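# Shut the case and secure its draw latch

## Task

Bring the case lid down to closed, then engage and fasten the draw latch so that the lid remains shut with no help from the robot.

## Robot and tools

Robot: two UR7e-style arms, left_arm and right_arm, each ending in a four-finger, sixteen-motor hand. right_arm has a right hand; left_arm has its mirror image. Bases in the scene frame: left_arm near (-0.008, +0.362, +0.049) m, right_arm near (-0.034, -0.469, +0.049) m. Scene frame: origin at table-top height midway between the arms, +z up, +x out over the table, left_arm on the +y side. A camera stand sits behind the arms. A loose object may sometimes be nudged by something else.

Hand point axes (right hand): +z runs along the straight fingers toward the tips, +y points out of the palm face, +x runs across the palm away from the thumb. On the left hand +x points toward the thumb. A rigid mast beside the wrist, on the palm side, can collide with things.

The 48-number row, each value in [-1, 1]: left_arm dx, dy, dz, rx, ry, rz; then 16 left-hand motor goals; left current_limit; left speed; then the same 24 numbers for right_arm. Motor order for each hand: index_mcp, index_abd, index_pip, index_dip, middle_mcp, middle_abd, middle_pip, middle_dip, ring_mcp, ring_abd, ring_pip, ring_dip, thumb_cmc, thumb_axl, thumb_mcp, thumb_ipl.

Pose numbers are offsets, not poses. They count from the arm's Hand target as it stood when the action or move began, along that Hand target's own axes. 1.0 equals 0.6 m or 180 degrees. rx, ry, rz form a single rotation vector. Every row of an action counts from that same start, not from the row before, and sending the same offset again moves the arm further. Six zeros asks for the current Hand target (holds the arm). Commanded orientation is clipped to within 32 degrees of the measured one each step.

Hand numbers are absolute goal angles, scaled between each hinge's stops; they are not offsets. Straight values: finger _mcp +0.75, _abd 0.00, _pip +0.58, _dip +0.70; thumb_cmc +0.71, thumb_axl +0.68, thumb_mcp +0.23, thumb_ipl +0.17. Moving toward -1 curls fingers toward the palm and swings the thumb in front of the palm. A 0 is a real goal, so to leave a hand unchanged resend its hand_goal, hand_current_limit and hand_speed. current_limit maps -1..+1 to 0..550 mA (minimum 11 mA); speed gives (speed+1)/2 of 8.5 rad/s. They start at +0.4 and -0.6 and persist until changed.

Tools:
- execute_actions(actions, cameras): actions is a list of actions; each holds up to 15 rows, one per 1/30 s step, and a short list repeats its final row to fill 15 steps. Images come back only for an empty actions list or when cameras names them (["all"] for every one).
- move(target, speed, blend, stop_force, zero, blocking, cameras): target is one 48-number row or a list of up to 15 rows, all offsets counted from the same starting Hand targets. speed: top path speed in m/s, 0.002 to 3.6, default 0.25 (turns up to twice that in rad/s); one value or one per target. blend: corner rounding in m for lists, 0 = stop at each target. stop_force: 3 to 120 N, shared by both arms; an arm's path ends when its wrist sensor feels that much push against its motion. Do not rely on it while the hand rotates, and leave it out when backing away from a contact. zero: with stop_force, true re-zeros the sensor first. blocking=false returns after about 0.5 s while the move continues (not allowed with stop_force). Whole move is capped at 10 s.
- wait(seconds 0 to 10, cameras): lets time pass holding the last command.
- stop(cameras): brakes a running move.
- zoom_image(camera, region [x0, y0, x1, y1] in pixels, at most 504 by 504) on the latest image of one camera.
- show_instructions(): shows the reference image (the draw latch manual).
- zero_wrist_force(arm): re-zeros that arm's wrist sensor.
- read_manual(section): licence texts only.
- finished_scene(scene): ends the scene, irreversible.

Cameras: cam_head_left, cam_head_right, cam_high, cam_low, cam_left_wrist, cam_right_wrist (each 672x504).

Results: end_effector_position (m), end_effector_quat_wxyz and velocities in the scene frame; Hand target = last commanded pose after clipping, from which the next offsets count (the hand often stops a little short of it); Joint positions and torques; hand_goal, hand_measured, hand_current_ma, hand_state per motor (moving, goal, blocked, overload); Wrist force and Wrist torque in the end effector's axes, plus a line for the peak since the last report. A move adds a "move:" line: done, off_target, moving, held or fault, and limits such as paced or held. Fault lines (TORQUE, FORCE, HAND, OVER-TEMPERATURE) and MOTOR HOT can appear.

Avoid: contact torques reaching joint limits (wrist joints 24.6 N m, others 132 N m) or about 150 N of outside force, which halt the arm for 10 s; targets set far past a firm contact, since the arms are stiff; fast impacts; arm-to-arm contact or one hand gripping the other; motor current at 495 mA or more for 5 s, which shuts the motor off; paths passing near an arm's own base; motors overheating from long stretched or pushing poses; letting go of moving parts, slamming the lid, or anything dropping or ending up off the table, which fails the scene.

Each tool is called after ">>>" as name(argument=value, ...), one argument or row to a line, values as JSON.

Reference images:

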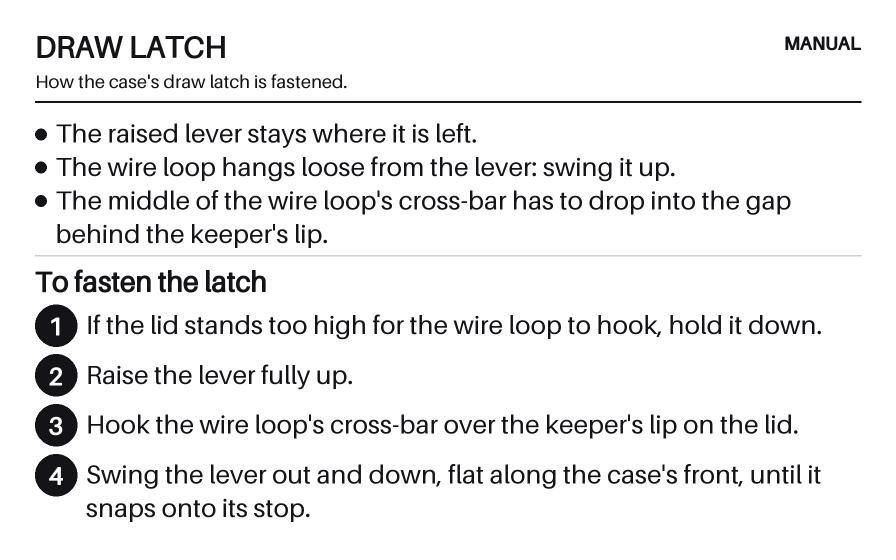

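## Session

>>> execute_actions(
  actions=[],
)

Scene clock: 0.00 s.
left_arm: end_effector_position=(+0.3877, -0.0519, +0.1930) hand_goal=(+0.754, +0.000, +0.576, +0.696, +0.754, +0.000, +0.576, +0.696, +0.754, +0.000, +0.576, +0.696, +0.714, +0.678, +0.226, +0.168) hand_measured=(+0.754, +0.000, +0.576, +0.696, +0.754, +0.000, +0.576, +0.696, +0.754, +0.000, +0.576, +0.696, +0.714, +0.678, +0.226, +0.168) hand_current_ma=(+0, +0, +0, +0, +0, +0, +0, +0, +0, +0, +0, +0, +0, +0, +0, +0) hand_state=(goal, goal, goal, goal, goal, goal, goal, goal, goal, goal, goal, goal, goal, goal, goal, goal) hand_current_limit=0.40 hand_speed=-0.60 end_effector_quat_wxyz=(+0.665, +0.271, -0.610, -0.335) | right_arm: end_effector_position=(+0.7882, -0.2945, +0.2307) hand_goal=(+0.754, +0.000, +0.576, +0.696, +0.754, +0.000, +0.576, +0.696, +0.754, +0.000, +0.576, +0.696, +0.714, +0.678, +0.226, +0.168) hand_measured=(+0.754, +0.000, +0.576, +0.696, +0.754, +0.000, +0.576, +0.696, +0.754, +0.000, +0.576, +0.696, +0.714, +0.678, +0.226, +0.168) hand_current_ma=(+0, +0, +0, +0, +0, +0, +0, +0, +0, +0, +0, +0, +0, +0, +0, +0) hand_state=(goal, goal, goal, goal, goal, goal, goal, goal, goal, goal, goal, goal, goal, goal, goal, goal) hand_current_limit=0.40 hand_speed=-0.60 end_effector_quat_wxyz=(+0.063, +0.376, +0.903, +0.199)
Joint positions: left_arm=[2.673 -2.838 -0.702 -2.864 1.152 -2.406] | right_arm=[-0.117 -0.981 1.467 -2.305 -1.227 -0.839]
Joint velocities: within noise
Joint torques (N m): no reading
Motor temperatures (°C): left_arm=[28 27 27 35 38 37] | right_arm=[27 28 28 36 37 32]
Wrist force (N): no reading
Wrist torque (N m): no reading
Wrist force, peak (N): no reading
Hand target: left_arm +0.3877, -0.0519, +0.1930; +0.665, +0.271, -0.610, -0.335 | right_arm +0.7882, -0.2945, +0.2307; +0.063, +0.376, +0.903, +0.199
camera_calibration:
cam_left_wrist: T_world_to_cam=[[-0.144442, 0.221622, -0.964375, 0.224233], [0.707511, -0.658224, -0.257236, -0.31089], [-0.691784, -0.719461, -0.0617249, 0.364925], [0, 0, 0, 1]] pos_world=[0.504796, 0.00821927, 0.158798]
cam_right_wrist: T_world_to_cam=[[0.954676, -0.184536, 0.23354, -0.829226], [-0.27245, -0.857718, 0.435994, -0.18831], [0.119855, -0.479861, -0.869119, 0.090613], [0, 0, 0, 1]] pos_world=[0.729476, -0.271057, 0.354514]

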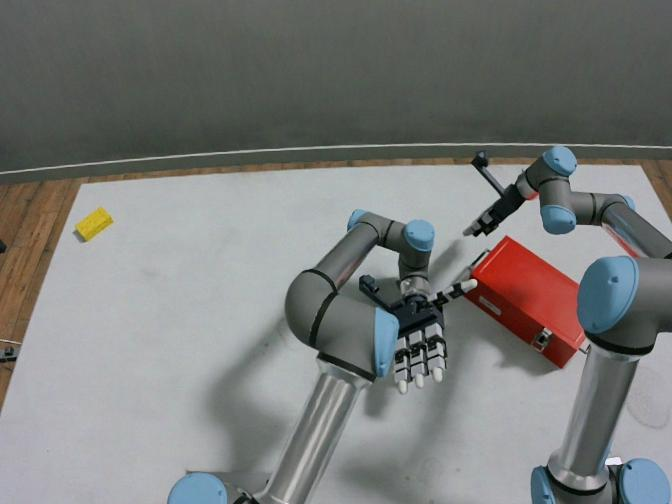

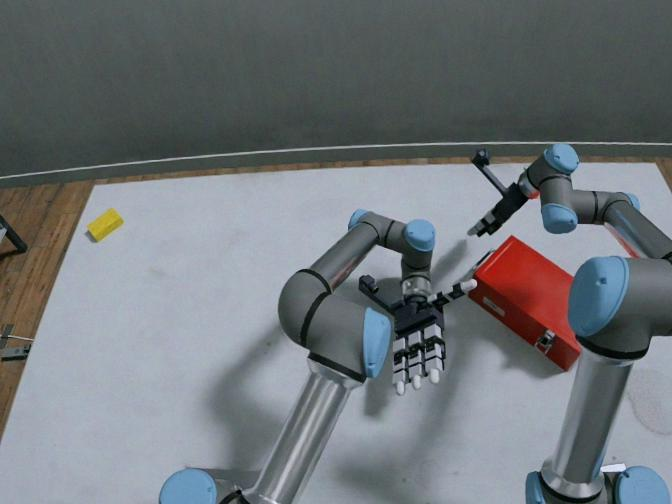

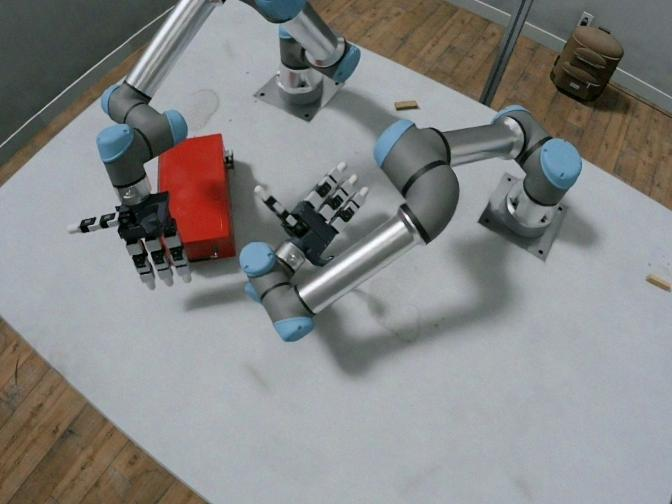

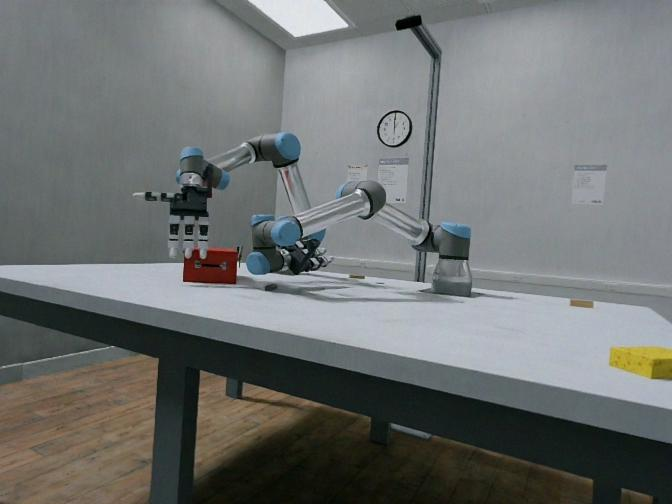

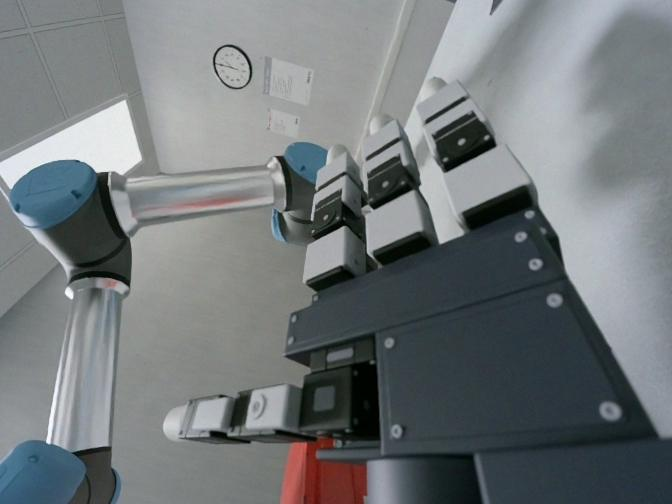

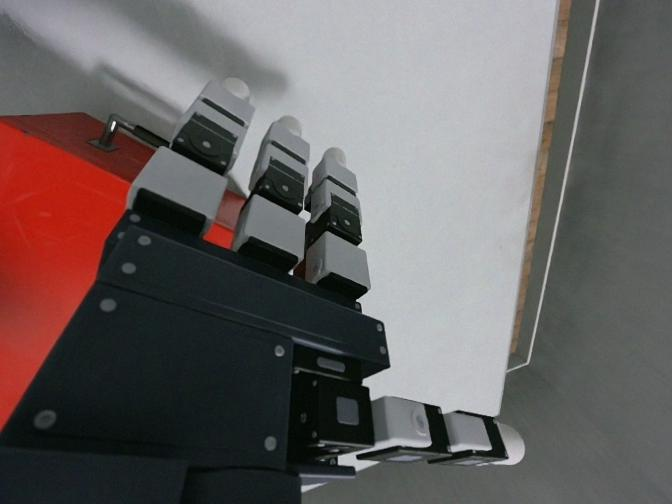

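>>> zoom_image(
  camera="cam_head_left",
  region=[450, 225, 610, 385],
)

>>> zoom_image(
  camera="cam_high",
  region=[140, 120, 270, 270],
)

>>> zoom_image(
  camera="cam_head_right",
  region=[450, 225, 610, 385],
)

Scaled by 3.150 from the camera's 672x504 image, which has a finer 960x720 frame.

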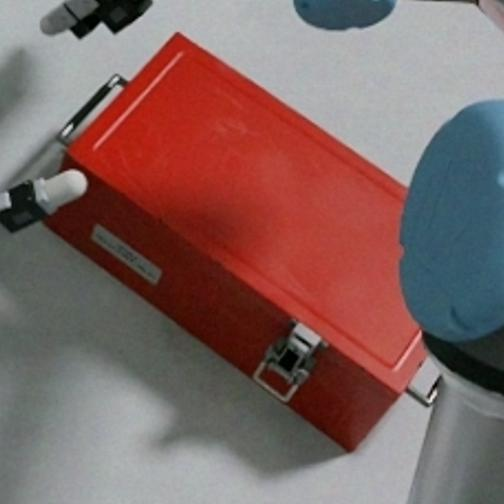

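Scaled by 3.360 from the camera's 672x504 image, which has a finer 960x720 frame.

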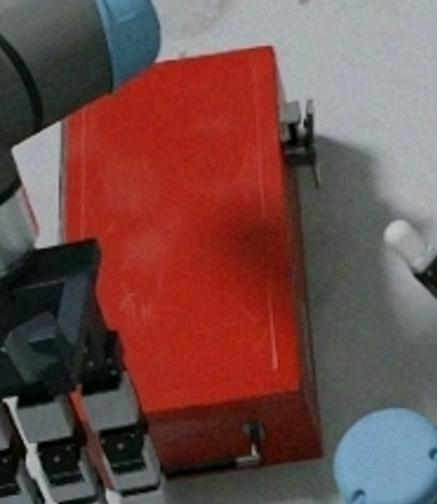

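Scaled by 3.150 from the camera's 672x504 image, which has a finer 960x720 frame.

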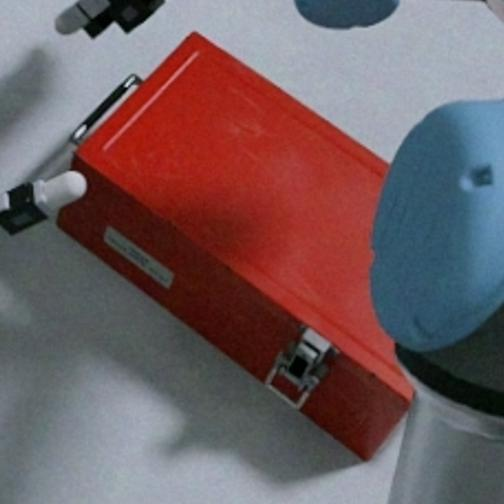

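>>> move(
  target=[
    [0,0,0,0,0,0,0.754,0,0.576,0.696,0.754,0,0.576,0.696,0.754,0,0.576,0.696,-0.571,0.678,0.226,0.168,0.4,-0.6,0.0072,0.0814,-0.1827,0,0,0,0.754,0,0.576,0.696,0.754,0,0.576,0.696,0.754,0,0.576,0.696,0.714,0.678,0.226,0.168,0.4,-0.6],
    [0.272,-0.1711,0.0491,0.2166,0.2839,-0.2203,0.754,0,0.576,0.696,0.754,0,0.576,0.696,0.754,0,0.576,0.696,-0.571,0.678,0.226,0.168,0.4,-0.6,-0.5663,-0.6113,-0.514,-0.008,-0.0904,0.203,0.754,0,0.576,0.696,0.754,0,0.576,0.696,0.754,0,0.576,0.696,0.714,0.678,0.226,0.168,0.4,-0.6],
  ],
  speed=0.3,
  blend=0.03,
  cameras=["cam_left_wrist","cam_head_left","cam_high"],
)

Scene clock: 212.10 s.
left_arm: end_effector_position=(+0.3518, -0.2417, +0.2201) hand_goal=(+0.754, +0.000, +0.576, +0.696, +0.754, +0.000, +0.576, +0.696, +0.754, +0.000, +0.576, +0.696, -0.570, +0.678, +0.226, +0.168) hand_measured=(+0.760, +0.000, +0.576, +0.696, +0.762, +0.000, +0.576, +0.696, +0.762, +0.000, +0.576, +0.696, -0.572, +0.678, +0.226, +0.168) hand_current_ma=(+2, +0, +0, +0, +3, +0, +0, +0, +3, +0, +0, +0, +0, +0, +0, +0) hand_state=(goal, goal, goal, goal, goal, goal, goal, goal, goal, goal, goal, goal, goal, goal, goal, goal) hand_current_limit=0.40 hand_speed=-0.60 end_effector_quat_wxyz=(+0.585, +0.759, -0.225, -0.174) | right_arm: end_effector_position=(+0.7083, -0.8641, +0.3504) hand_goal=(+0.754, +0.000, +0.576, +0.696, +0.754, +0.000, +0.576, +0.696, +0.754, +0.000, +0.576, +0.696, +0.714, +0.678, +0.226, +0.168) hand_measured=(+0.754, +0.000, +0.576, +0.696, +0.754, +0.000, +0.576, +0.696, +0.754, +0.000, +0.576, +0.696, +0.716, +0.678, +0.224, +0.168) hand_current_ma=(+1, +0, +0, +0, +1, +0, +0, +0, +1, +0, +0, +0, +1, -1, -3, +0) hand_state=(goal, goal, goal, goal, goal, goal, goal, goal, goal, goal, goal, goal, goal, goal, goal, goal) hand_current_limit=0.40 hand_speed=-0.60 end_effector_quat_wxyz=(+0.127, +0.662, +0.720, +0.166)
Joint positions: left_arm=[2.678 -2.241 -1.809 -1.064 0.28 -4.296] | right_arm=[-0.816 -1.08 1.298 -2.037 -1.226 -0.839]
Joint torques (N m): left_arm=[4.72 54.18 0.48 3.78 -0.1 -1.84] | right_arm=[-12.54 -33.14 -29.32 -0.9 -1.42 1.07]
Wrist force (N): left_arm=[-0.9 0.0 0.4] | right_arm=[-0.5 0.0 1.0]
Wrist torque (N m): left_arm=[0.13 0.17 -0.11] | right_arm=[-0.12 0.02 -0.10]
Wrist force, peak (N): left_arm=[-0.9 0.5 1.2] | right_arm=[-1.8 -0.3 0.9]
Hand target: left_arm +0.3518, -0.2417, +0.2201; +0.585, +0.759, -0.225, -0.174 | right_arm +0.7083, -0.8641, +0.3504; +0.127, +0.662, +0.720, +0.166
Off the commanded pose: left_arm 0.000 m, 0 deg | right_arm 0.000 m, 0 deg.
move: done; blend cut to 0 m at target 1
camera_calibration:
cam_left_wrist: T_world_to_cam=[[-0.596981, 0.520629, -0.610376, 0.440906], [0.786877, 0.528246, -0.319032, -0.130984], [0.156331, -0.670747, -0.725024, 0.0646604], [0, 0, 0, 1]] pos_world=[0.356172, -0.116986, 0.274211]
Images, in order (width x height): cam_head_left 672x504, cam_high 672x504, cam_left_wrist 672x504.

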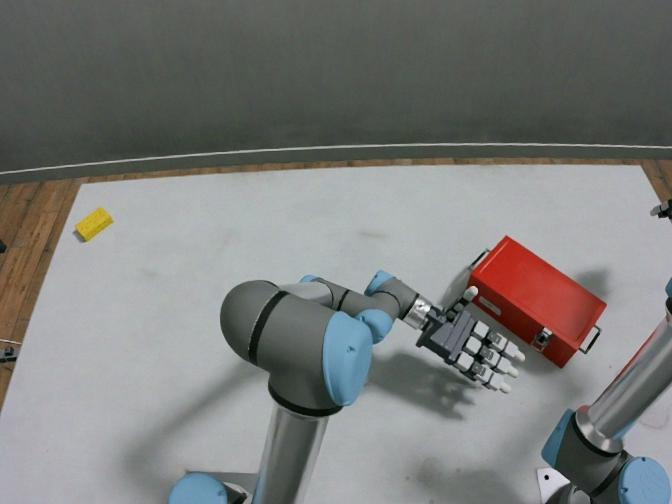

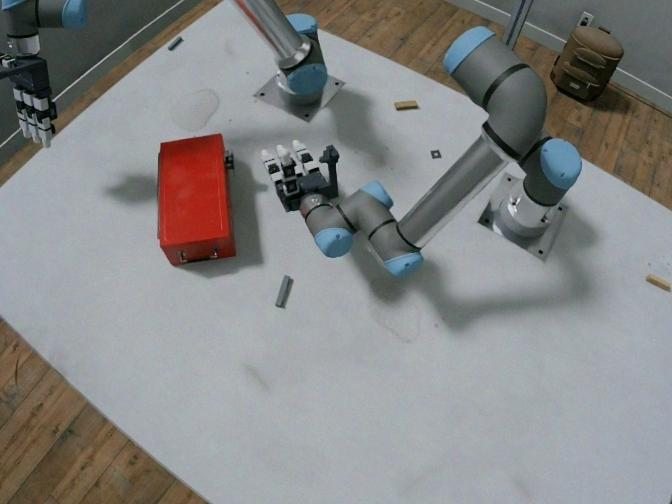

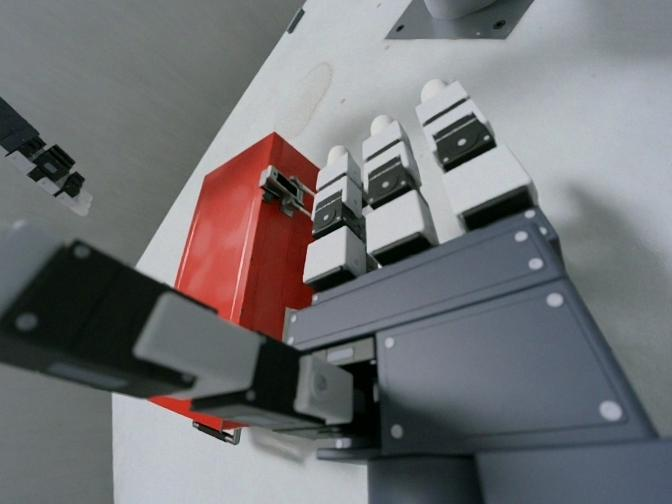

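>>> zoom_image(
  camera="cam_left_wrist",
  region=[240, 130, 360, 250],
)

>>> zoom_image(
  camera="cam_left_wrist",
  region=[140, 120, 390, 440],
)

>>> zoom_image(
  camera="cam_high",
  region=[150, 120, 280, 250],
)

>>> zoom_image(
  camera="cam_head_left",
  region=[510, 300, 620, 380],
)

Scaled by 4.200 from the camera's 672x504 image, which has a finer 960x720 frame.

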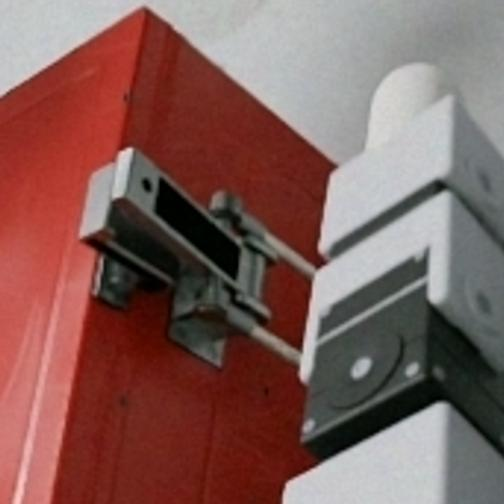

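Scaled by 1.575 from the camera's 672x504 image, which has a finer 960x720 frame.

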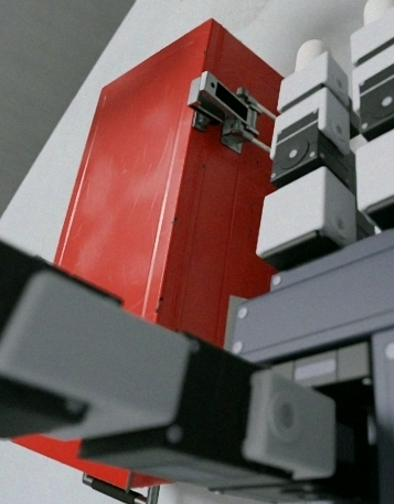

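Scaled by 3.877 from the camera's 672x504 image, which has a finer 960x720 frame.

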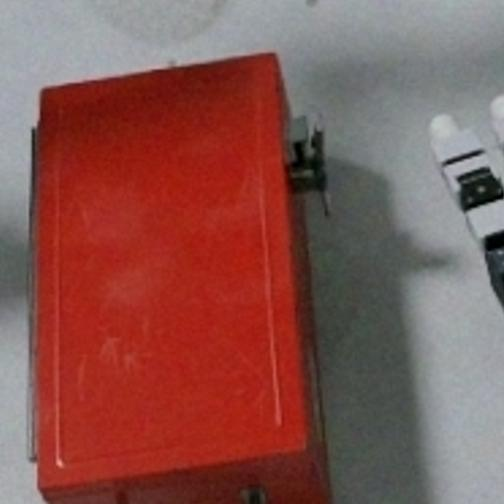

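Scaled by 4.582 from the camera's 672x504 image, which has a finer 960x720 frame.

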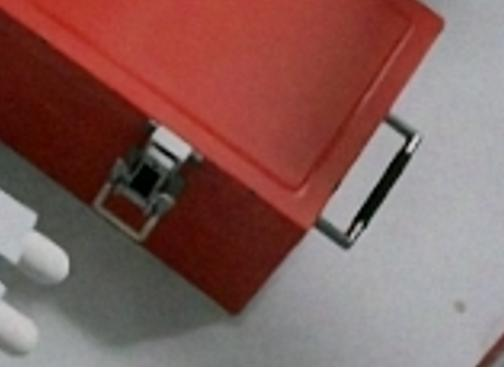

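>>> move(
  target=[0.0418,-0.0562,0.049,0,0,0,0.754,0,0.576,0.696,0.754,0,0.576,0.696,0.754,0,0.576,0.696,-0.571,0.678,0.226,0.168,0.4,-0.6,0,0,0,0,0,0,0.754,0,0.576,0.696,0.754,0,0.576,0.696,0.754,0,0.576,0.696,0.714,0.678,0.226,0.168,0.4,-0.6],
  speed=0.1,
  cameras=["cam_left_wrist"],
)

>>> zoom_image(
  camera="cam_left_wrist",
  region=[190, 90, 350, 250],
)

Scene clock: 249.97 s.
left_arm: end_effector_position=(+0.3620, -0.2720, +0.1800) hand_goal=(+0.754, +0.000, +0.576, +0.696, +0.754, +0.000, +0.576, +0.696, +0.754, +0.000, +0.576, +0.696, -0.570, +0.678, +0.226, +0.168) hand_measured=(+0.760, +0.000, +0.576, +0.696, +0.762, +0.000, +0.576, +0.696, +0.762, +0.000, +0.576, +0.696, -0.572, +0.678, +0.226, +0.168) hand_current_ma=(+2, +0, +0, +0, +3, +0, +0, +0, +3, +0, +0, +0, +0, +0, +0, +0) hand_state=(goal, goal, goal, goal, goal, goal, goal, goal, goal, goal, goal, goal, goal, goal, goal, goal) hand_current_limit=0.40 hand_speed=-0.60 end_effector_quat_wxyz=(+0.585, +0.759, -0.225, -0.174) | right_arm: end_effector_position=(+0.7083, -0.8641, +0.3504) hand_goal=(+0.754, +0.000, +0.576, +0.696, +0.754, +0.000, +0.576, +0.696, +0.754, +0.000, +0.576, +0.696, +0.714, +0.678, +0.226, +0.168) hand_measured=(+0.754, +0.000, +0.576, +0.696, +0.754, +0.000, +0.576, +0.696, +0.754, +0.000, +0.576, +0.696, +0.716, +0.678, +0.224, +0.168) hand_current_ma=(+1, +0, +0, +0, +1, +0, +0, +0, +1, +0, +0, +0, +1, -1, -3, +0) hand_state=(goal, goal, goal, goal, goal, goal, goal, goal, goal, goal, goal, goal, goal, goal, goal, goal) hand_current_limit=0.40 hand_speed=-0.60 end_effector_quat_wxyz=(+0.127, +0.662, +0.720, +0.166)
Joint positions: left_arm=[2.641 -2.375 -1.733 -0.884 0.268 -4.423] | right_arm=[-0.816 -1.08 1.298 -2.037 -1.226 -0.839]
Joint torques (N m): left_arm=[-7.75 33.98 27.32 4.08 -3.11 -1.9] | right_arm=[-12.39 -33.29 -29.3 -0.84 -1.46 1.2]
Wrist force (N): left_arm=[-0.8 0.3 0.3] | right_arm=[-0.6 0.0 1.0]
Wrist torque (N m): left_arm=[0.18 0.16 -0.13] | right_arm=[-0.11 0.04 -0.12]
Wrist force, peak (N): left_arm=[-1.2 0.7 0.3] | right_arm=[-0.8 0.3 1.3]
Hand target: left_arm +0.3620, -0.2720, +0.1800; +0.585, +0.759, -0.225, -0.174 | right_arm +0.7083, -0.8641, +0.3504; +0.127, +0.662, +0.720, +0.166
Off the commanded pose: left_arm 0.000 m, 0 deg | right_arm 0.000 m, 0 deg.
move: done
camera_calibration:
cam_left_wrist: T_world_to_cam=[[-0.597052, 0.52053, -0.610391, 0.438249], [0.786782, 0.528441, -0.318942, -0.135676], [0.156537, -0.67067, -0.725051, 0.0136267], [0, 0, 0, 1]] pos_world=[0.366272, -0.147286, 0.234111]
Images, in order (width x height): cam_left_wrist 672x504.

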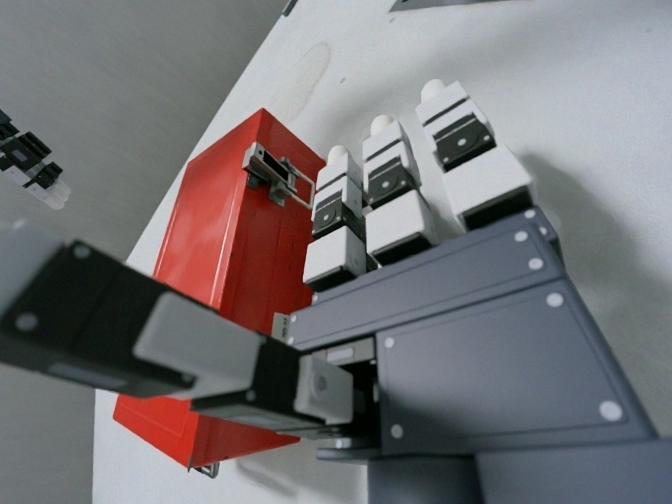

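Scaled by 3.150 from the camera's 672x504 image, which has a finer 960x720 frame.

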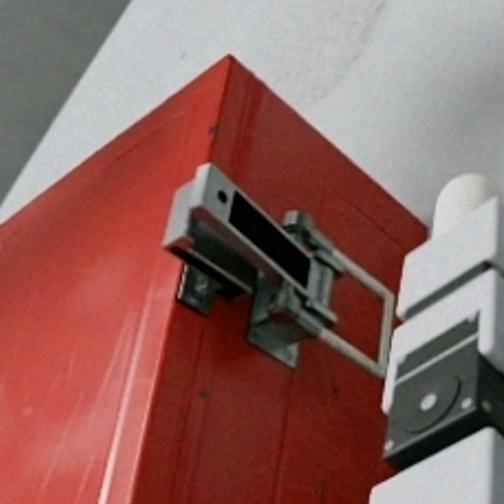

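>>> move(
  target=[-0.0922,-0.005,-0.0189,0,0,0,0.754,0,0.576,0.696,0.754,0,0.576,0.696,0.754,0,0.576,0.696,-0.571,0.678,0.226,0.168,0.4,-0.6,0,0,0,0,0,0,0.754,0,0.576,0.696,0.754,0,0.576,0.696,0.754,0,0.576,0.696,0.714,0.678,0.226,0.168,0.4,-0.6],
  speed=0.12,
  cameras=["cam_left_wrist"],
)

>>> zoom_image(
  camera="cam_left_wrist",
  region=[130, 90, 290, 250],
)

Scene clock: 348.20 s.
left_arm: end_effector_position=(+0.3221, -0.2321, +0.1800) hand_goal=(+0.754, +0.000, +0.576, +0.696, +0.754, +0.000, +0.576, +0.696, +0.754, +0.000, +0.576, +0.696, -0.570, +0.678, +0.226, +0.168) hand_measured=(+0.760, +0.000, +0.576, +0.696, +0.762, +0.000, +0.576, +0.696, +0.762, +0.000, +0.576, +0.696, -0.572, +0.678, +0.226, +0.168) hand_current_ma=(+2, +0, +0, +0, +3, +0, +0, +0, +3, +0, +0, +0, +0, +0, +0, +0) hand_state=(goal, goal, goal, goal, goal, goal, goal, goal, goal, goal, goal, goal, goal, goal, goal, goal) hand_current_limit=0.40 hand_speed=-0.60 end_effector_quat_wxyz=(+0.585, +0.759, -0.225, -0.174) | right_arm: end_effector_position=(+0.7083, -0.8641, +0.3504) hand_goal=(+0.754, +0.000, +0.576, +0.696, +0.754, +0.000, +0.576, +0.696, +0.754, +0.000, +0.576, +0.696, +0.714, +0.678, +0.226, +0.168) hand_measured=(+0.754, +0.000, +0.576, +0.696, +0.754, +0.000, +0.576, +0.696, +0.754, +0.000, +0.576, +0.696, +0.716, +0.678, +0.224, +0.168) hand_current_ma=(+1, +0, +0, +0, +1, +0, +0, +0, +1, +0, +0, +0, +1, -1, -3, +0) hand_state=(goal, goal, goal, goal, goal, goal, goal, goal, goal, goal, goal, goal, goal, goal, goal, goal) hand_current_limit=0.40 hand_speed=-0.60 end_effector_quat_wxyz=(+0.127, +0.662, +0.720, +0.166)
Joint positions: left_arm=[2.669 -2.286 -1.905 -0.895 0.277 -4.326] | right_arm=[-0.816 -1.08 1.298 -2.037 -1.226 -0.839]
Joint torques (N m): left_arm=[8.68 53.05 -1.02 0.27 -0.24 1.64] | right_arm=[-11.77 -34.56 -29.68 -0.99 -1.41 1.01]
Wrist force (N): left_arm=[-0.6 0.0 0.3] | right_arm=[-0.6 0.1 1.2]
Wrist torque (N m): left_arm=[0.12 0.12 -0.21] | right_arm=[-0.12 0.03 -0.12]
Wrist force, peak (N): left_arm=[-1.3 0.2 0.3] | right_arm=[-0.6 0.3 1.3]
Hand target: left_arm +0.3220, -0.2320, +0.1800; +0.585, +0.759, -0.225, -0.174 | right_arm +0.7083, -0.8641, +0.3504; +0.127, +0.662, +0.720, +0.166
Off the commanded pose: left_arm 0.000 m, 0 deg | right_arm 0.000 m, 0 deg.
move: done
camera_calibration:
cam_left_wrist: T_world_to_cam=[[-0.597073, 0.520423, -0.610461, 0.39367], [0.786726, 0.528574, -0.318859, -0.125355], [0.156733, -0.670648, -0.725028, 0.0465653], [0, 0, 0, 1]] pos_world=[0.326372, -0.107386, 0.234111]
Images, in order (width x height): cam_left_wrist 672x504.

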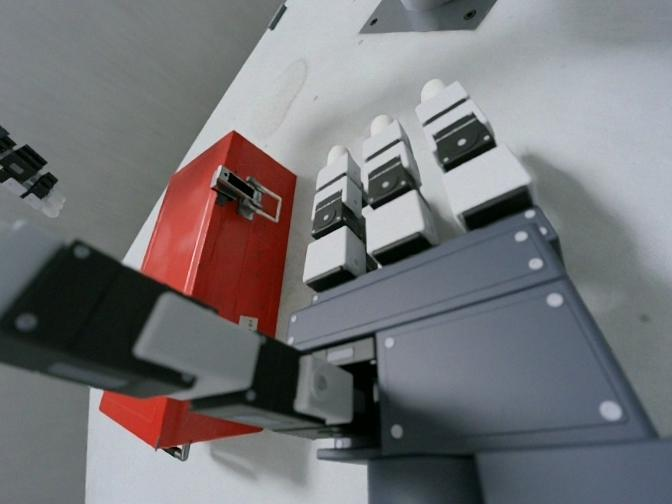

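Scaled by 3.150 from the camera's 672x504 image, which has a finer 960x720 frame.

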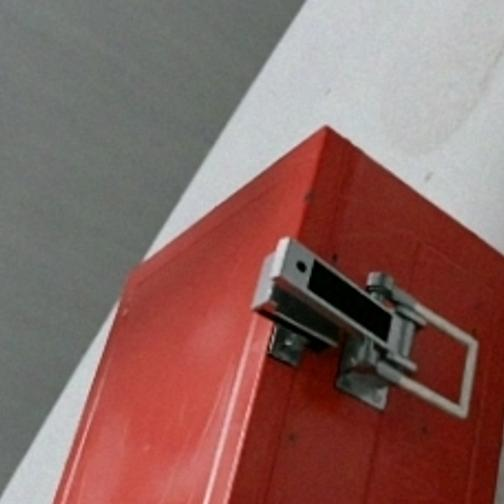

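>>> move(
  target=[0,0,0,0,0,0,1.0,0,0.576,0.696,0.754,0,0.576,0.696,0.754,0,0.576,0.696,-0.571,0.678,0.226,0.168,0.4,-0.6,0,0,0,0,0,0,0.754,0,0.576,0.696,0.754,0,0.576,0.696,0.754,0,0.576,0.696,0.714,0.678,0.226,0.168,0.4,-0.6],
)

>>> move(
  target=[0,-0.161,0.0425,0,0,0,1.0,0,0.576,0.696,0.754,0,0.576,0.696,0.754,0,0.576,0.696,-0.571,0.678,0.226,0.168,0.4,-0.6,0,0,0,0,0,0,0.754,0,0.576,0.696,0.754,0,0.576,0.696,0.754,0,0.576,0.696,0.714,0.678,0.226,0.168,0.4,-0.6],
  speed=0.03,
  stop_force=3,
  cameras=["cam_left_wrist"],
)

Scene clock: 406.67 s.
left_arm: end_effector_position=(+0.3220, -0.2320, +0.1800) hand_goal=(+1.000, +0.000, +0.576, +0.696, +0.754, +0.000, +0.576, +0.696, +0.754, +0.000, +0.576, +0.696, -0.570, +0.678, +0.226, +0.168) hand_measured=(+1.000, +0.000, +0.576, +0.696, +0.762, +0.000, +0.576, +0.696, +0.762, +0.000, +0.576, +0.696, -0.572, +0.678, +0.226, +0.168) hand_current_ma=(+0, +0, +0, +0, +3, +0, +0, +0, +3, +0, +0, +0, +0, +0, +0, +0) hand_state=(goal, goal, goal, goal, goal, goal, goal, goal, goal, goal, goal, goal, goal, goal, goal, goal) hand_current_limit=0.40 hand_speed=-0.60 end_effector_quat_wxyz=(+0.585, +0.759, -0.225, -0.174) | right_arm: end_effector_position=(+0.7083, -0.8641, +0.3504) hand_goal=(+0.754, +0.000, +0.576, +0.696, +0.754, +0.000, +0.576, +0.696, +0.754, +0.000, +0.576, +0.696, +0.714, +0.678, +0.226, +0.168) hand_measured=(+0.754, +0.000, +0.576, +0.696, +0.754, +0.000, +0.576, +0.696, +0.754, +0.000, +0.576, +0.696, +0.716, +0.678, +0.224, +0.168) hand_current_ma=(+1, +0, +0, +0, +1, +0, +0, +0, +1, +0, +0, +0, +1, -1, -3, +0) hand_state=(goal, goal, goal, goal, goal, goal, goal, goal, goal, goal, goal, goal, goal, goal, goal, goal) hand_current_limit=0.40 hand_speed=-0.60 end_effector_quat_wxyz=(+0.127, +0.662, +0.720, +0.166)
Joint positions: left_arm=[2.669 -2.286 -1.905 -0.896 0.277 -4.325] | right_arm=[-0.816 -1.08 1.298 -2.037 -1.226 -0.839]
Joint torques (N m): left_arm=[8.44 52.77 0.19 0.31 -0.52 1.76] | right_arm=[-12.1 -33.95 -29.3 -1.1 -1.51 1.22]
Wrist force (N): left_arm=[-0.6 -0.2 0.3] | right_arm=[-0.6 0.1 1.1]
Wrist torque (N m): left_arm=[0.10 0.13 -0.18] | right_arm=[-0.11 0.04 -0.12]
Wrist force, peak (N): left_arm=[-1.2 0.0 0.6] | right_arm=[-0.7 0.3 1.3]
Hand target: left_arm +0.3220, -0.2320, +0.1800; +0.585, +0.759, -0.225, -0.174 | right_arm +0.7083, -0.8641, +0.3504; +0.127, +0.662, +0.720, +0.166
Off the commanded pose: left_arm 0.000 m, 0 deg | right_arm 0.000 m, 0 deg.
move: done

Scene clock: 408.93 s.
left_arm: end_effector_position=(+0.3220, -0.2320, +0.1469) hand_goal=(+1.000, +0.000, +0.576, +0.696, +0.754, +0.000, +0.576, +0.696, +0.754, +0.000, +0.576, +0.696, -0.570, +0.678, +0.226, +0.168) hand_measured=(+0.988, +0.000, +0.562, +0.692, +0.762, +0.000, +0.576, +0.696, +0.762, +0.000, +0.576, +0.696, -0.572, +0.678, +0.226, +0.168) hand_current_ma=(-6, +0, -7, -1, +3, +0, +0, +0, +3, +0, +0, +0, +0, +0, +0, +0) hand_state=(goal, goal, goal, goal, goal, goal, goal, goal, goal, goal, goal, goal, goal, goal, goal, goal) hand_current_limit=0.40 hand_speed=-0.60 end_effector_quat_wxyz=(+0.585, +0.759, -0.225, -0.174) | right_arm: end_effector_position=(+0.7083, -0.8641, +0.3504) hand_goal=(+0.754, +0.000, +0.576, +0.696, +0.754, +0.000, +0.576, +0.696, +0.754, +0.000, +0.576, +0.696, +0.714, +0.678, +0.226, +0.168) hand_measured=(+0.754, +0.000, +0.576, +0.696, +0.754, +0.000, +0.576, +0.696, +0.754, +0.000, +0.576, +0.696, +0.716, +0.678, +0.224, +0.168) hand_current_ma=(+1, +0, +0, +0, +1, +0, +0, +0, +1, +0, +0, +0, +1, -1, -3, +0) hand_state=(goal, goal, goal, goal, goal, goal, goal, goal, goal, goal, goal, goal, goal, goal, goal, goal) hand_current_limit=0.40 hand_speed=-0.60 end_effector_quat_wxyz=(+0.127, +0.662, +0.720, +0.166)
Joint positions: left_arm=[2.669 -2.359 -1.897 -0.832 0.277 -4.324] | right_arm=[-0.816 -1.08 1.298 -2.037 -1.226 -0.839]
Joint torques (N m): left_arm=[2.65 54.4 -3.61 0.25 -0.77 1.39] | right_arm=[-10.43 -33.91 -29.6 -0.96 -1.55 1.05]
Wrist force (N): left_arm=[-0.4 0.5 0.5] | right_arm=[-0.5 0.3 1.0]
Wrist torque (N m): left_arm=[0.03 0.14 -0.16] | right_arm=[-0.08 0.03 -0.11]
Wrist force, peak (N): left_arm=[-0.6 2.8 -2.7] | right_arm=[-1.0 0.1 1.2]
Hand target: left_arm +0.3220, -0.2320, +0.1469; +0.585, +0.759, -0.225, -0.174 (not the last commanded pose) | right_arm +0.7083, -0.8641, +0.3504; +0.127, +0.662, +0.720, +0.166
Off the commanded pose: left_arm 0.067 m, 0 deg | right_arm 0.000 m, 0 deg.
move: contact (left_arm)
camera_calibration:
cam_left_wrist: T_world_to_cam=[[-0.596965, 0.520593, -0.610422, 0.373327], [0.786869, 0.528295, -0.318971, -0.135938], [0.156429, -0.670737, -0.725012, 0.0227362], [0, 0, 0, 1]] pos_world=[0.326272, -0.107286, 0.201011]
Images, in order (width x height): cam_left_wrist 672x504.

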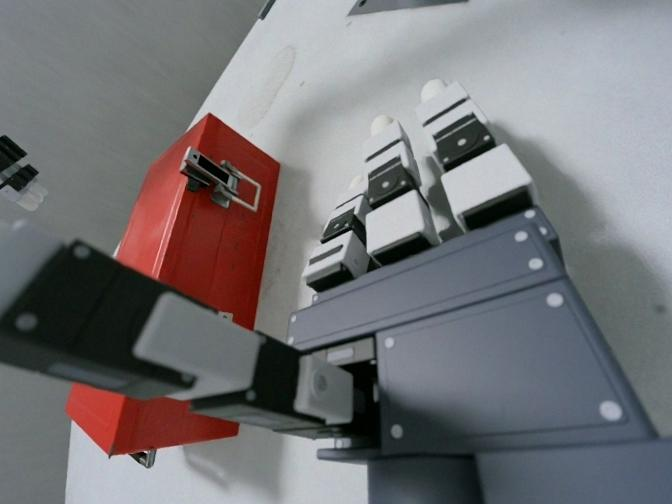

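>>> move(
  target=[
    [0.2159,0.0257,-0.0981,0,0,0,0.754,0,0.576,0.696,0.754,0,0.576,0.696,0.754,0,0.576,0.696,-0.571,0.678,0.226,0.168,0.4,-0.6,0,0,0,0,0,0,0.754,0,0.576,0.696,0.754,0,0.576,0.696,0.754,0,0.576,0.696,0.714,0.678,0.226,0.168,0.4,-0.6],
    [0.2339,-0.0418,-0.0401,0,0,0,0.754,0,0.576,0.696,0.754,0,0.576,0.696,0.754,0,0.576,0.696,-0.571,0.678,0.226,0.168,0.4,-0.6,0,0,0,0,0,0,0.754,0,0.576,0.696,0.754,0,0.576,0.696,0.754,0,0.576,0.696,0.714,0.678,0.226,0.168,0.4,-0.6],
  ],
  speed=[0.15,0.08],
  cameras=["cam_left_wrist"],
)

>>> zoom_image(
  camera="cam_left_wrist",
  region=[220, 30, 380, 190],
)

Scene clock: 506.40 s.
left_arm: end_effector_position=(+0.4558, -0.2837, +0.1288) hand_goal=(+0.754, +0.000, +0.576, +0.696, +0.754, +0.000, +0.576, +0.696, +0.754, +0.000, +0.576, +0.696, -0.570, +0.678, +0.226, +0.168) hand_measured=(+0.774, +0.000, +0.576, +0.694, +0.762, +0.000, +0.576, +0.696, +0.762, +0.000, +0.576, +0.696, -0.572, +0.678, +0.226, +0.168) hand_current_ma=(+13, +0, +0, +0, +3, +0, +0, +0, +3, +0, +0, +0, +0, +0, +0, +0) hand_state=(goal, goal, goal, goal, goal, goal, goal, goal, goal, goal, goal, goal, goal, goal, goal, goal) hand_current_limit=0.40 hand_speed=-0.60 end_effector_quat_wxyz=(+0.585, +0.759, -0.225, -0.174) | right_arm: end_effector_position=(+0.7083, -0.8641, +0.3504) hand_goal=(+0.754, +0.000, +0.576, +0.696, +0.754, +0.000, +0.576, +0.696, +0.754, +0.000, +0.576, +0.696, +0.714, +0.678, +0.226, +0.168) hand_measured=(+0.754, +0.000, +0.576, +0.696, +0.754, +0.000, +0.576, +0.696, +0.754, +0.000, +0.576, +0.696, +0.716, +0.678, +0.224, +0.168) hand_current_ma=(+1, +0, +0, +0, +1, +0, +0, +0, +1, +0, +0, +0, +1, -1, -3, +0) hand_state=(goal, goal, goal, goal, goal, goal, goal, goal, goal, goal, goal, goal, goal, goal, goal, goal) hand_current_limit=0.40 hand_speed=-0.60 end_effector_quat_wxyz=(+0.127, +0.662, +0.720, +0.166)
Joint positions: left_arm=[2.691 -2.57 -1.419 -1.165 0.285 -4.254] | right_arm=[-0.816 -1.08 1.298 -2.037 -1.226 -0.839]
Joint torques (N m): left_arm=[-7.49 40.49 25.89 3.74 -2.93 -1.93] | right_arm=[-11.53 -33.25 -29.36 -1 -1.59 1.08]
Wrist force (N): left_arm=[-0.6 -0.1 0.4] | right_arm=[-0.5 0.0 0.9]
Wrist torque (N m): left_arm=[0.13 0.15 -0.09] | right_arm=[-0.11 0.03 -0.11]
Wrist force, peak (N): left_arm=[-1.7 -0.4 1.0] | right_arm=[-0.7 0.2 1.4]
Hand target: left_arm +0.4558, -0.2837, +0.1288; +0.585, +0.759, -0.225, -0.174 | right_arm +0.7083, -0.8641, +0.3504; +0.127, +0.662, +0.720, +0.166
Off the commanded pose: left_arm 0.000 m, 0 deg | right_arm 0.000 m, 0 deg.
move: done
camera_calibration:
cam_left_wrist: T_world_to_cam=[[-0.596867, 0.520612, -0.610502, 0.469039], [0.786941, 0.528214, -0.318927, -0.219736], [0.156438, -0.670786, -0.724964, -0.0460149], [0, 0, 0, 1]] pos_world=[0.460072, -0.158986, 0.182911]
Images, in order (width x height): cam_left_wrist 672x504.

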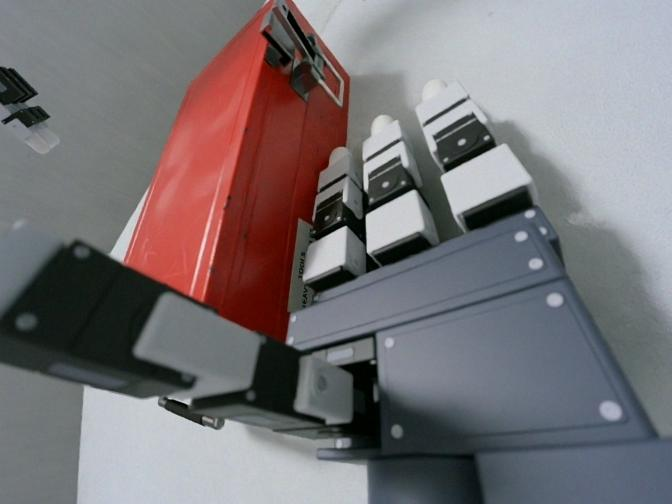

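Scaled by 3.150 from the camera's 672x504 image, which has a finer 960x720 frame.

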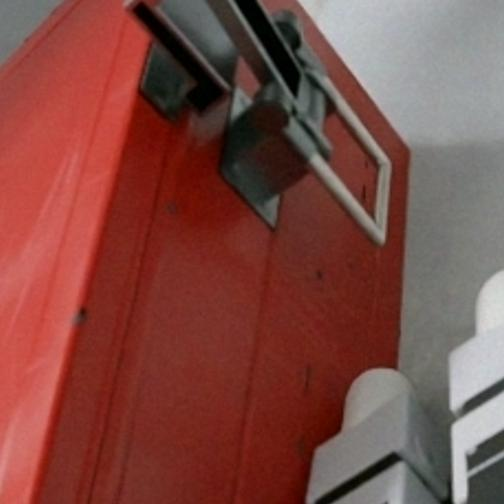

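>>> move(
  target=[-0.0195,0.0197,0.0748,0,0,0,0.754,0,0.576,0.696,0.754,0,0.576,0.696,0.754,0,0.576,0.696,-0.571,0.678,0.226,0.168,0.4,-0.6,0,0,0,0,0,0,0.754,0,0.576,0.696,0.754,0,0.576,0.696,0.754,0,0.576,0.696,0.714,0.678,0.226,0.168,0.4,-0.6],
  speed=0.05,
  stop_force=6,
  cameras=["cam_left_wrist"],
)

>>> zoom_image(
  camera="cam_left_wrist",
  region=[230, 60, 370, 200],
)

Scene clock: 523.07 s.
left_arm: end_effector_position=(+0.4207, -0.3162, +0.1288) hand_goal=(+0.754, +0.000, +0.576, +0.696, +0.754, +0.000, +0.576, +0.696, +0.754, +0.000, +0.576, +0.696, -0.570, +0.678, +0.226, +0.168) hand_measured=(+0.774, +0.000, +0.576, +0.694, +0.762, +0.000, +0.576, +0.696, +0.762, +0.000, +0.576, +0.696, -0.572, +0.678, +0.226, +0.168) hand_current_ma=(+13, +0, +0, +0, +3, +0, +0, +0, +3, +0, +0, +0, +0, +0, +0, +0) hand_state=(goal, goal, goal, goal, goal, goal, goal, goal, goal, goal, goal, goal, goal, goal, goal, goal) hand_current_limit=0.40 hand_speed=-0.60 end_effector_quat_wxyz=(+0.585, +0.759, -0.225, -0.174) | right_arm: end_effector_position=(+0.7083, -0.8641, +0.3504) hand_goal=(+0.754, +0.000, +0.576, +0.696, +0.754, +0.000, +0.576, +0.696, +0.754, +0.000, +0.576, +0.696, +0.714, +0.678, +0.226, +0.168) hand_measured=(+0.754, +0.000, +0.576, +0.696, +0.754, +0.000, +0.576, +0.696, +0.754, +0.000, +0.576, +0.696, +0.716, +0.678, +0.224, +0.168) hand_current_ma=(+1, +0, +0, +0, +1, +0, +0, +0, +1, +0, +0, +0, +1, -1, -3, +0) hand_state=(goal, goal, goal, goal, goal, goal, goal, goal, goal, goal, goal, goal, goal, goal, goal, goal) hand_current_limit=0.40 hand_speed=-0.60 end_effector_quat_wxyz=(+0.127, +0.662, +0.720, +0.166)
Joint positions: left_arm=[2.626 -2.585 -1.464 -0.89 0.264 -4.478] | right_arm=[-0.816 -1.08 1.298 -2.037 -1.226 -0.839]
Joint torques (N m): left_arm=[-7.36 40.21 0.9 3.99 -3.19 -1.95] | right_arm=[-10.46 -33.64 -30.27 -1.09 -1.59 1.14]
Wrist force (N): left_arm=[-0.7 0.0 0.4] | right_arm=[-0.5 0.2 1.3]
Wrist torque (N m): left_arm=[0.12 0.14 -0.11] | right_arm=[-0.10 0.03 -0.11]
Wrist force, peak (N): left_arm=[-1.1 0.1 0.7] | right_arm=[-0.7 0.4 1.3]
Hand target: left_arm +0.4207, -0.3162, +0.1288; +0.585, +0.759, -0.225, -0.174 | right_arm +0.7083, -0.8641, +0.3504; +0.127, +0.662, +0.720, +0.166
Off the commanded pose: left_arm 0.000 m, 0 deg | right_arm 0.000 m, 0 deg.
move: done
camera_calibration:
cam_left_wrist: T_world_to_cam=[[-0.596866, 0.520613, -0.610502, 0.465009], [0.786925, 0.528287, -0.318845, -0.174941], [0.156526, -0.670727, -0.725, -0.0623438], [0, 0, 0, 1]] pos_world=[0.424972, -0.191486, 0.182911]
Images, in order (width x height): cam_left_wrist 672x504.

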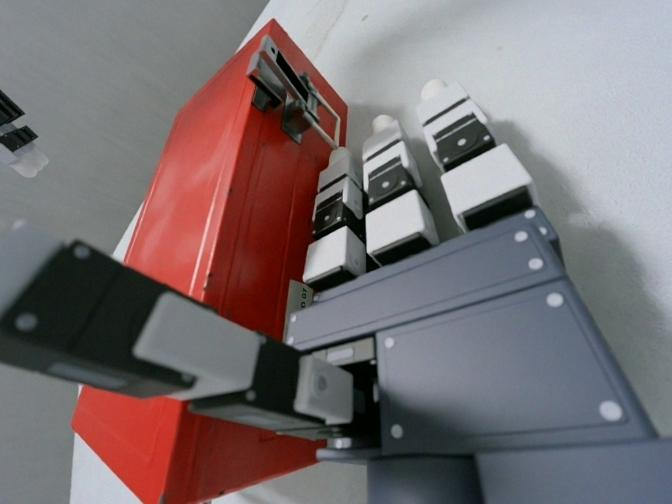

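Scaled by 3.600 from the camera's 672x504 image, which has a finer 960x720 frame.

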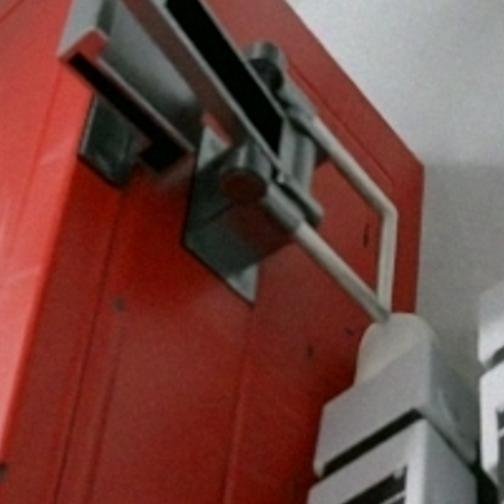

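>>> move(
  target=[
    [-0.0008,0.0161,-0.0044,0,0,0,0.754,0,0.576,0.696,0.754,0,0.576,0.696,0.754,0,0.576,0.696,-0.571,0.678,0.226,0.168,0.4,-0.6,0,0,0,0,0,0,0.754,0,0.576,0.696,0.754,0,0.576,0.696,0.754,0,0.576,0.696,0.714,0.678,0.226,0.168,0.4,-0.6],
    [-0.004,0.0287,-0.0086,0,0,0,0.754,0,0.576,0.696,0.754,0,0.576,0.696,0.754,0,0.576,0.696,-0.571,0.678,0.226,0.168,0.4,-0.6,0,0,0,0,0,0,0.754,0,0.576,0.696,0.754,0,0.576,0.696,0.754,0,0.576,0.696,0.714,0.678,0.226,0.168,0.4,-0.6],
    [-0.0089,0.0357,-0.0117,0,0,0,0.754,0,0.576,0.696,0.754,0,0.576,0.696,0.754,0,0.576,0.696,-0.571,0.678,0.226,0.168,0.4,-0.6,0,0,0,0,0,0,0.754,0,0.576,0.696,0.754,0,0.576,0.696,0.754,0,0.576,0.696,0.714,0.678,0.226,0.168,0.4,-0.6],
    [-0.0189,0.0349,-0.0141,0,0,0,0.754,0,0.576,0.696,0.754,0,0.576,0.696,0.754,0,0.576,0.696,-0.571,0.678,0.226,0.168,0.4,-0.6,0,0,0,0,0,0,0.754,0,0.576,0.696,0.754,0,0.576,0.696,0.754,0,0.576,0.696,0.714,0.678,0.226,0.168,0.4,-0.6],
    [-0.0309,0.0359,-0.0174,0,0,0,0.754,0,0.576,0.696,0.754,0,0.576,0.696,0.754,0,0.576,0.696,-0.571,0.678,0.226,0.168,0.4,-0.6,0,0,0,0,0,0,0.754,0,0.576,0.696,0.754,0,0.576,0.696,0.754,0,0.576,0.696,0.714,0.678,0.226,0.168,0.4,-0.6],
    [-0.0477,0.0413,-0.0231,0,0,0,0.754,0,0.576,0.696,0.754,0,0.576,0.696,0.754,0,0.576,0.696,-0.571,0.678,0.226,0.168,0.4,-0.6,0,0,0,0,0,0,0.754,0,0.576,0.696,0.754,0,0.576,0.696,0.754,0,0.576,0.696,0.714,0.678,0.226,0.168,0.4,-0.6],
  ],
  speed=0.025,
  blend=0.0015,
  cameras=["cam_left_wrist"],
)

>>> zoom_image(
  camera="cam_left_wrist",
  region=[230, 60, 370, 200],
)

Scene clock: 570.93 s.
left_arm: end_effector_position=(+0.4006, -0.2947, +0.1563) hand_goal=(+0.754, +0.000, +0.576, +0.696, +0.754, +0.000, +0.576, +0.696, +0.754, +0.000, +0.576, +0.696, -0.570, +0.678, +0.226, +0.168) hand_measured=(+0.774, +0.000, +0.582, +0.696, +0.762, +0.000, +0.576, +0.696, +0.762, +0.000, +0.576, +0.696, -0.572, +0.678, +0.226, +0.168) hand_current_ma=(+14, +0, +2, +0, +3, +0, +0, +0, +3, +0, +0, +0, +0, +0, +0, +0) hand_state=(goal, goal, goal, goal, goal, goal, goal, goal, goal, goal, goal, goal, goal, goal, goal, goal) hand_current_limit=0.40 hand_speed=-0.60 end_effector_quat_wxyz=(+0.585, +0.759, -0.225, -0.174) | right_arm: end_effector_position=(+0.7083, -0.8641, +0.3504) hand_goal=(+0.754, +0.000, +0.576, +0.696, +0.754, +0.000, +0.576, +0.696, +0.754, +0.000, +0.576, +0.696, +0.714, +0.678, +0.226, +0.168) hand_measured=(+0.754, +0.000, +0.576, +0.696, +0.754, +0.000, +0.576, +0.696, +0.754, +0.000, +0.576, +0.696, +0.716, +0.678, +0.224, +0.168) hand_current_ma=(+1, +0, +0, +0, +1, +0, +0, +0, +1, +0, +0, +0, +1, -1, -3, +0) hand_state=(goal, goal, goal, goal, goal, goal, goal, goal, goal, goal, goal, goal, goal, goal, goal, goal) hand_current_limit=0.40 hand_speed=-0.60 end_effector_quat_wxyz=(+0.127, +0.662, +0.720, +0.166)
Joint positions: left_arm=[2.639 -2.484 -1.578 -0.923 0.267 -4.43] | right_arm=[-0.816 -1.08 1.298 -2.037 -1.226 -0.839]
Joint torques (N m): left_arm=[8.41 62.66 0.59 0.4 -0.25 1.54] | right_arm=[-9.51 -34.47 -29.44 -1.36 -1.66 1.14]
Wrist force (N): left_arm=[-0.5 -0.1 0.3] | right_arm=[-0.4 0.2 0.9]
Wrist torque (N m): left_arm=[0.13 0.14 -0.18] | right_arm=[-0.08 0.02 -0.09]
Wrist force, peak (N): left_arm=[-1.2 -0.3 0.7] | right_arm=[-0.4 0.1 1.5]
Hand target: left_arm +0.4005, -0.2947, +0.1563; +0.585, +0.759, -0.225, -0.174 | right_arm +0.7083, -0.8641, +0.3504; +0.127, +0.662, +0.720, +0.166
Off the commanded pose: left_arm 0.000 m, 0 deg | right_arm 0.000 m, 0 deg.
move: done
camera_calibration:
cam_left_wrist: T_world_to_cam=[[-0.596908, 0.520585, -0.610485, 0.458616], [0.786893, 0.528315, -0.318877, -0.16169], [0.156526, -0.670727, -0.725, -0.0248395], [0, 0, 0, 1]] pos_world=[0.404872, -0.169986, 0.210411]
Images, in order (width x height): cam_left_wrist 672x504.

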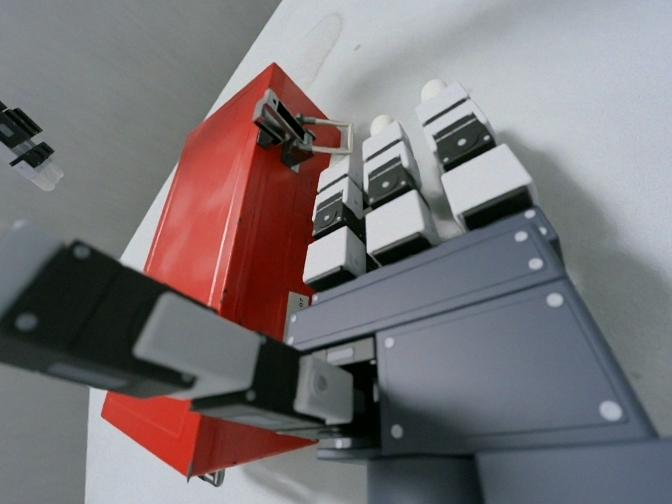

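Scaled by 3.600 from the camera's 672x504 image, which has a finer 960x720 frame.

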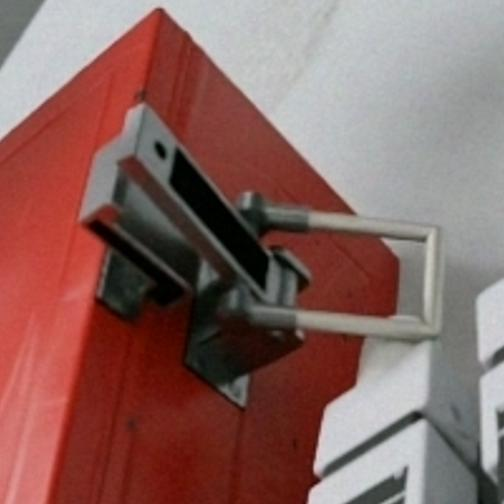

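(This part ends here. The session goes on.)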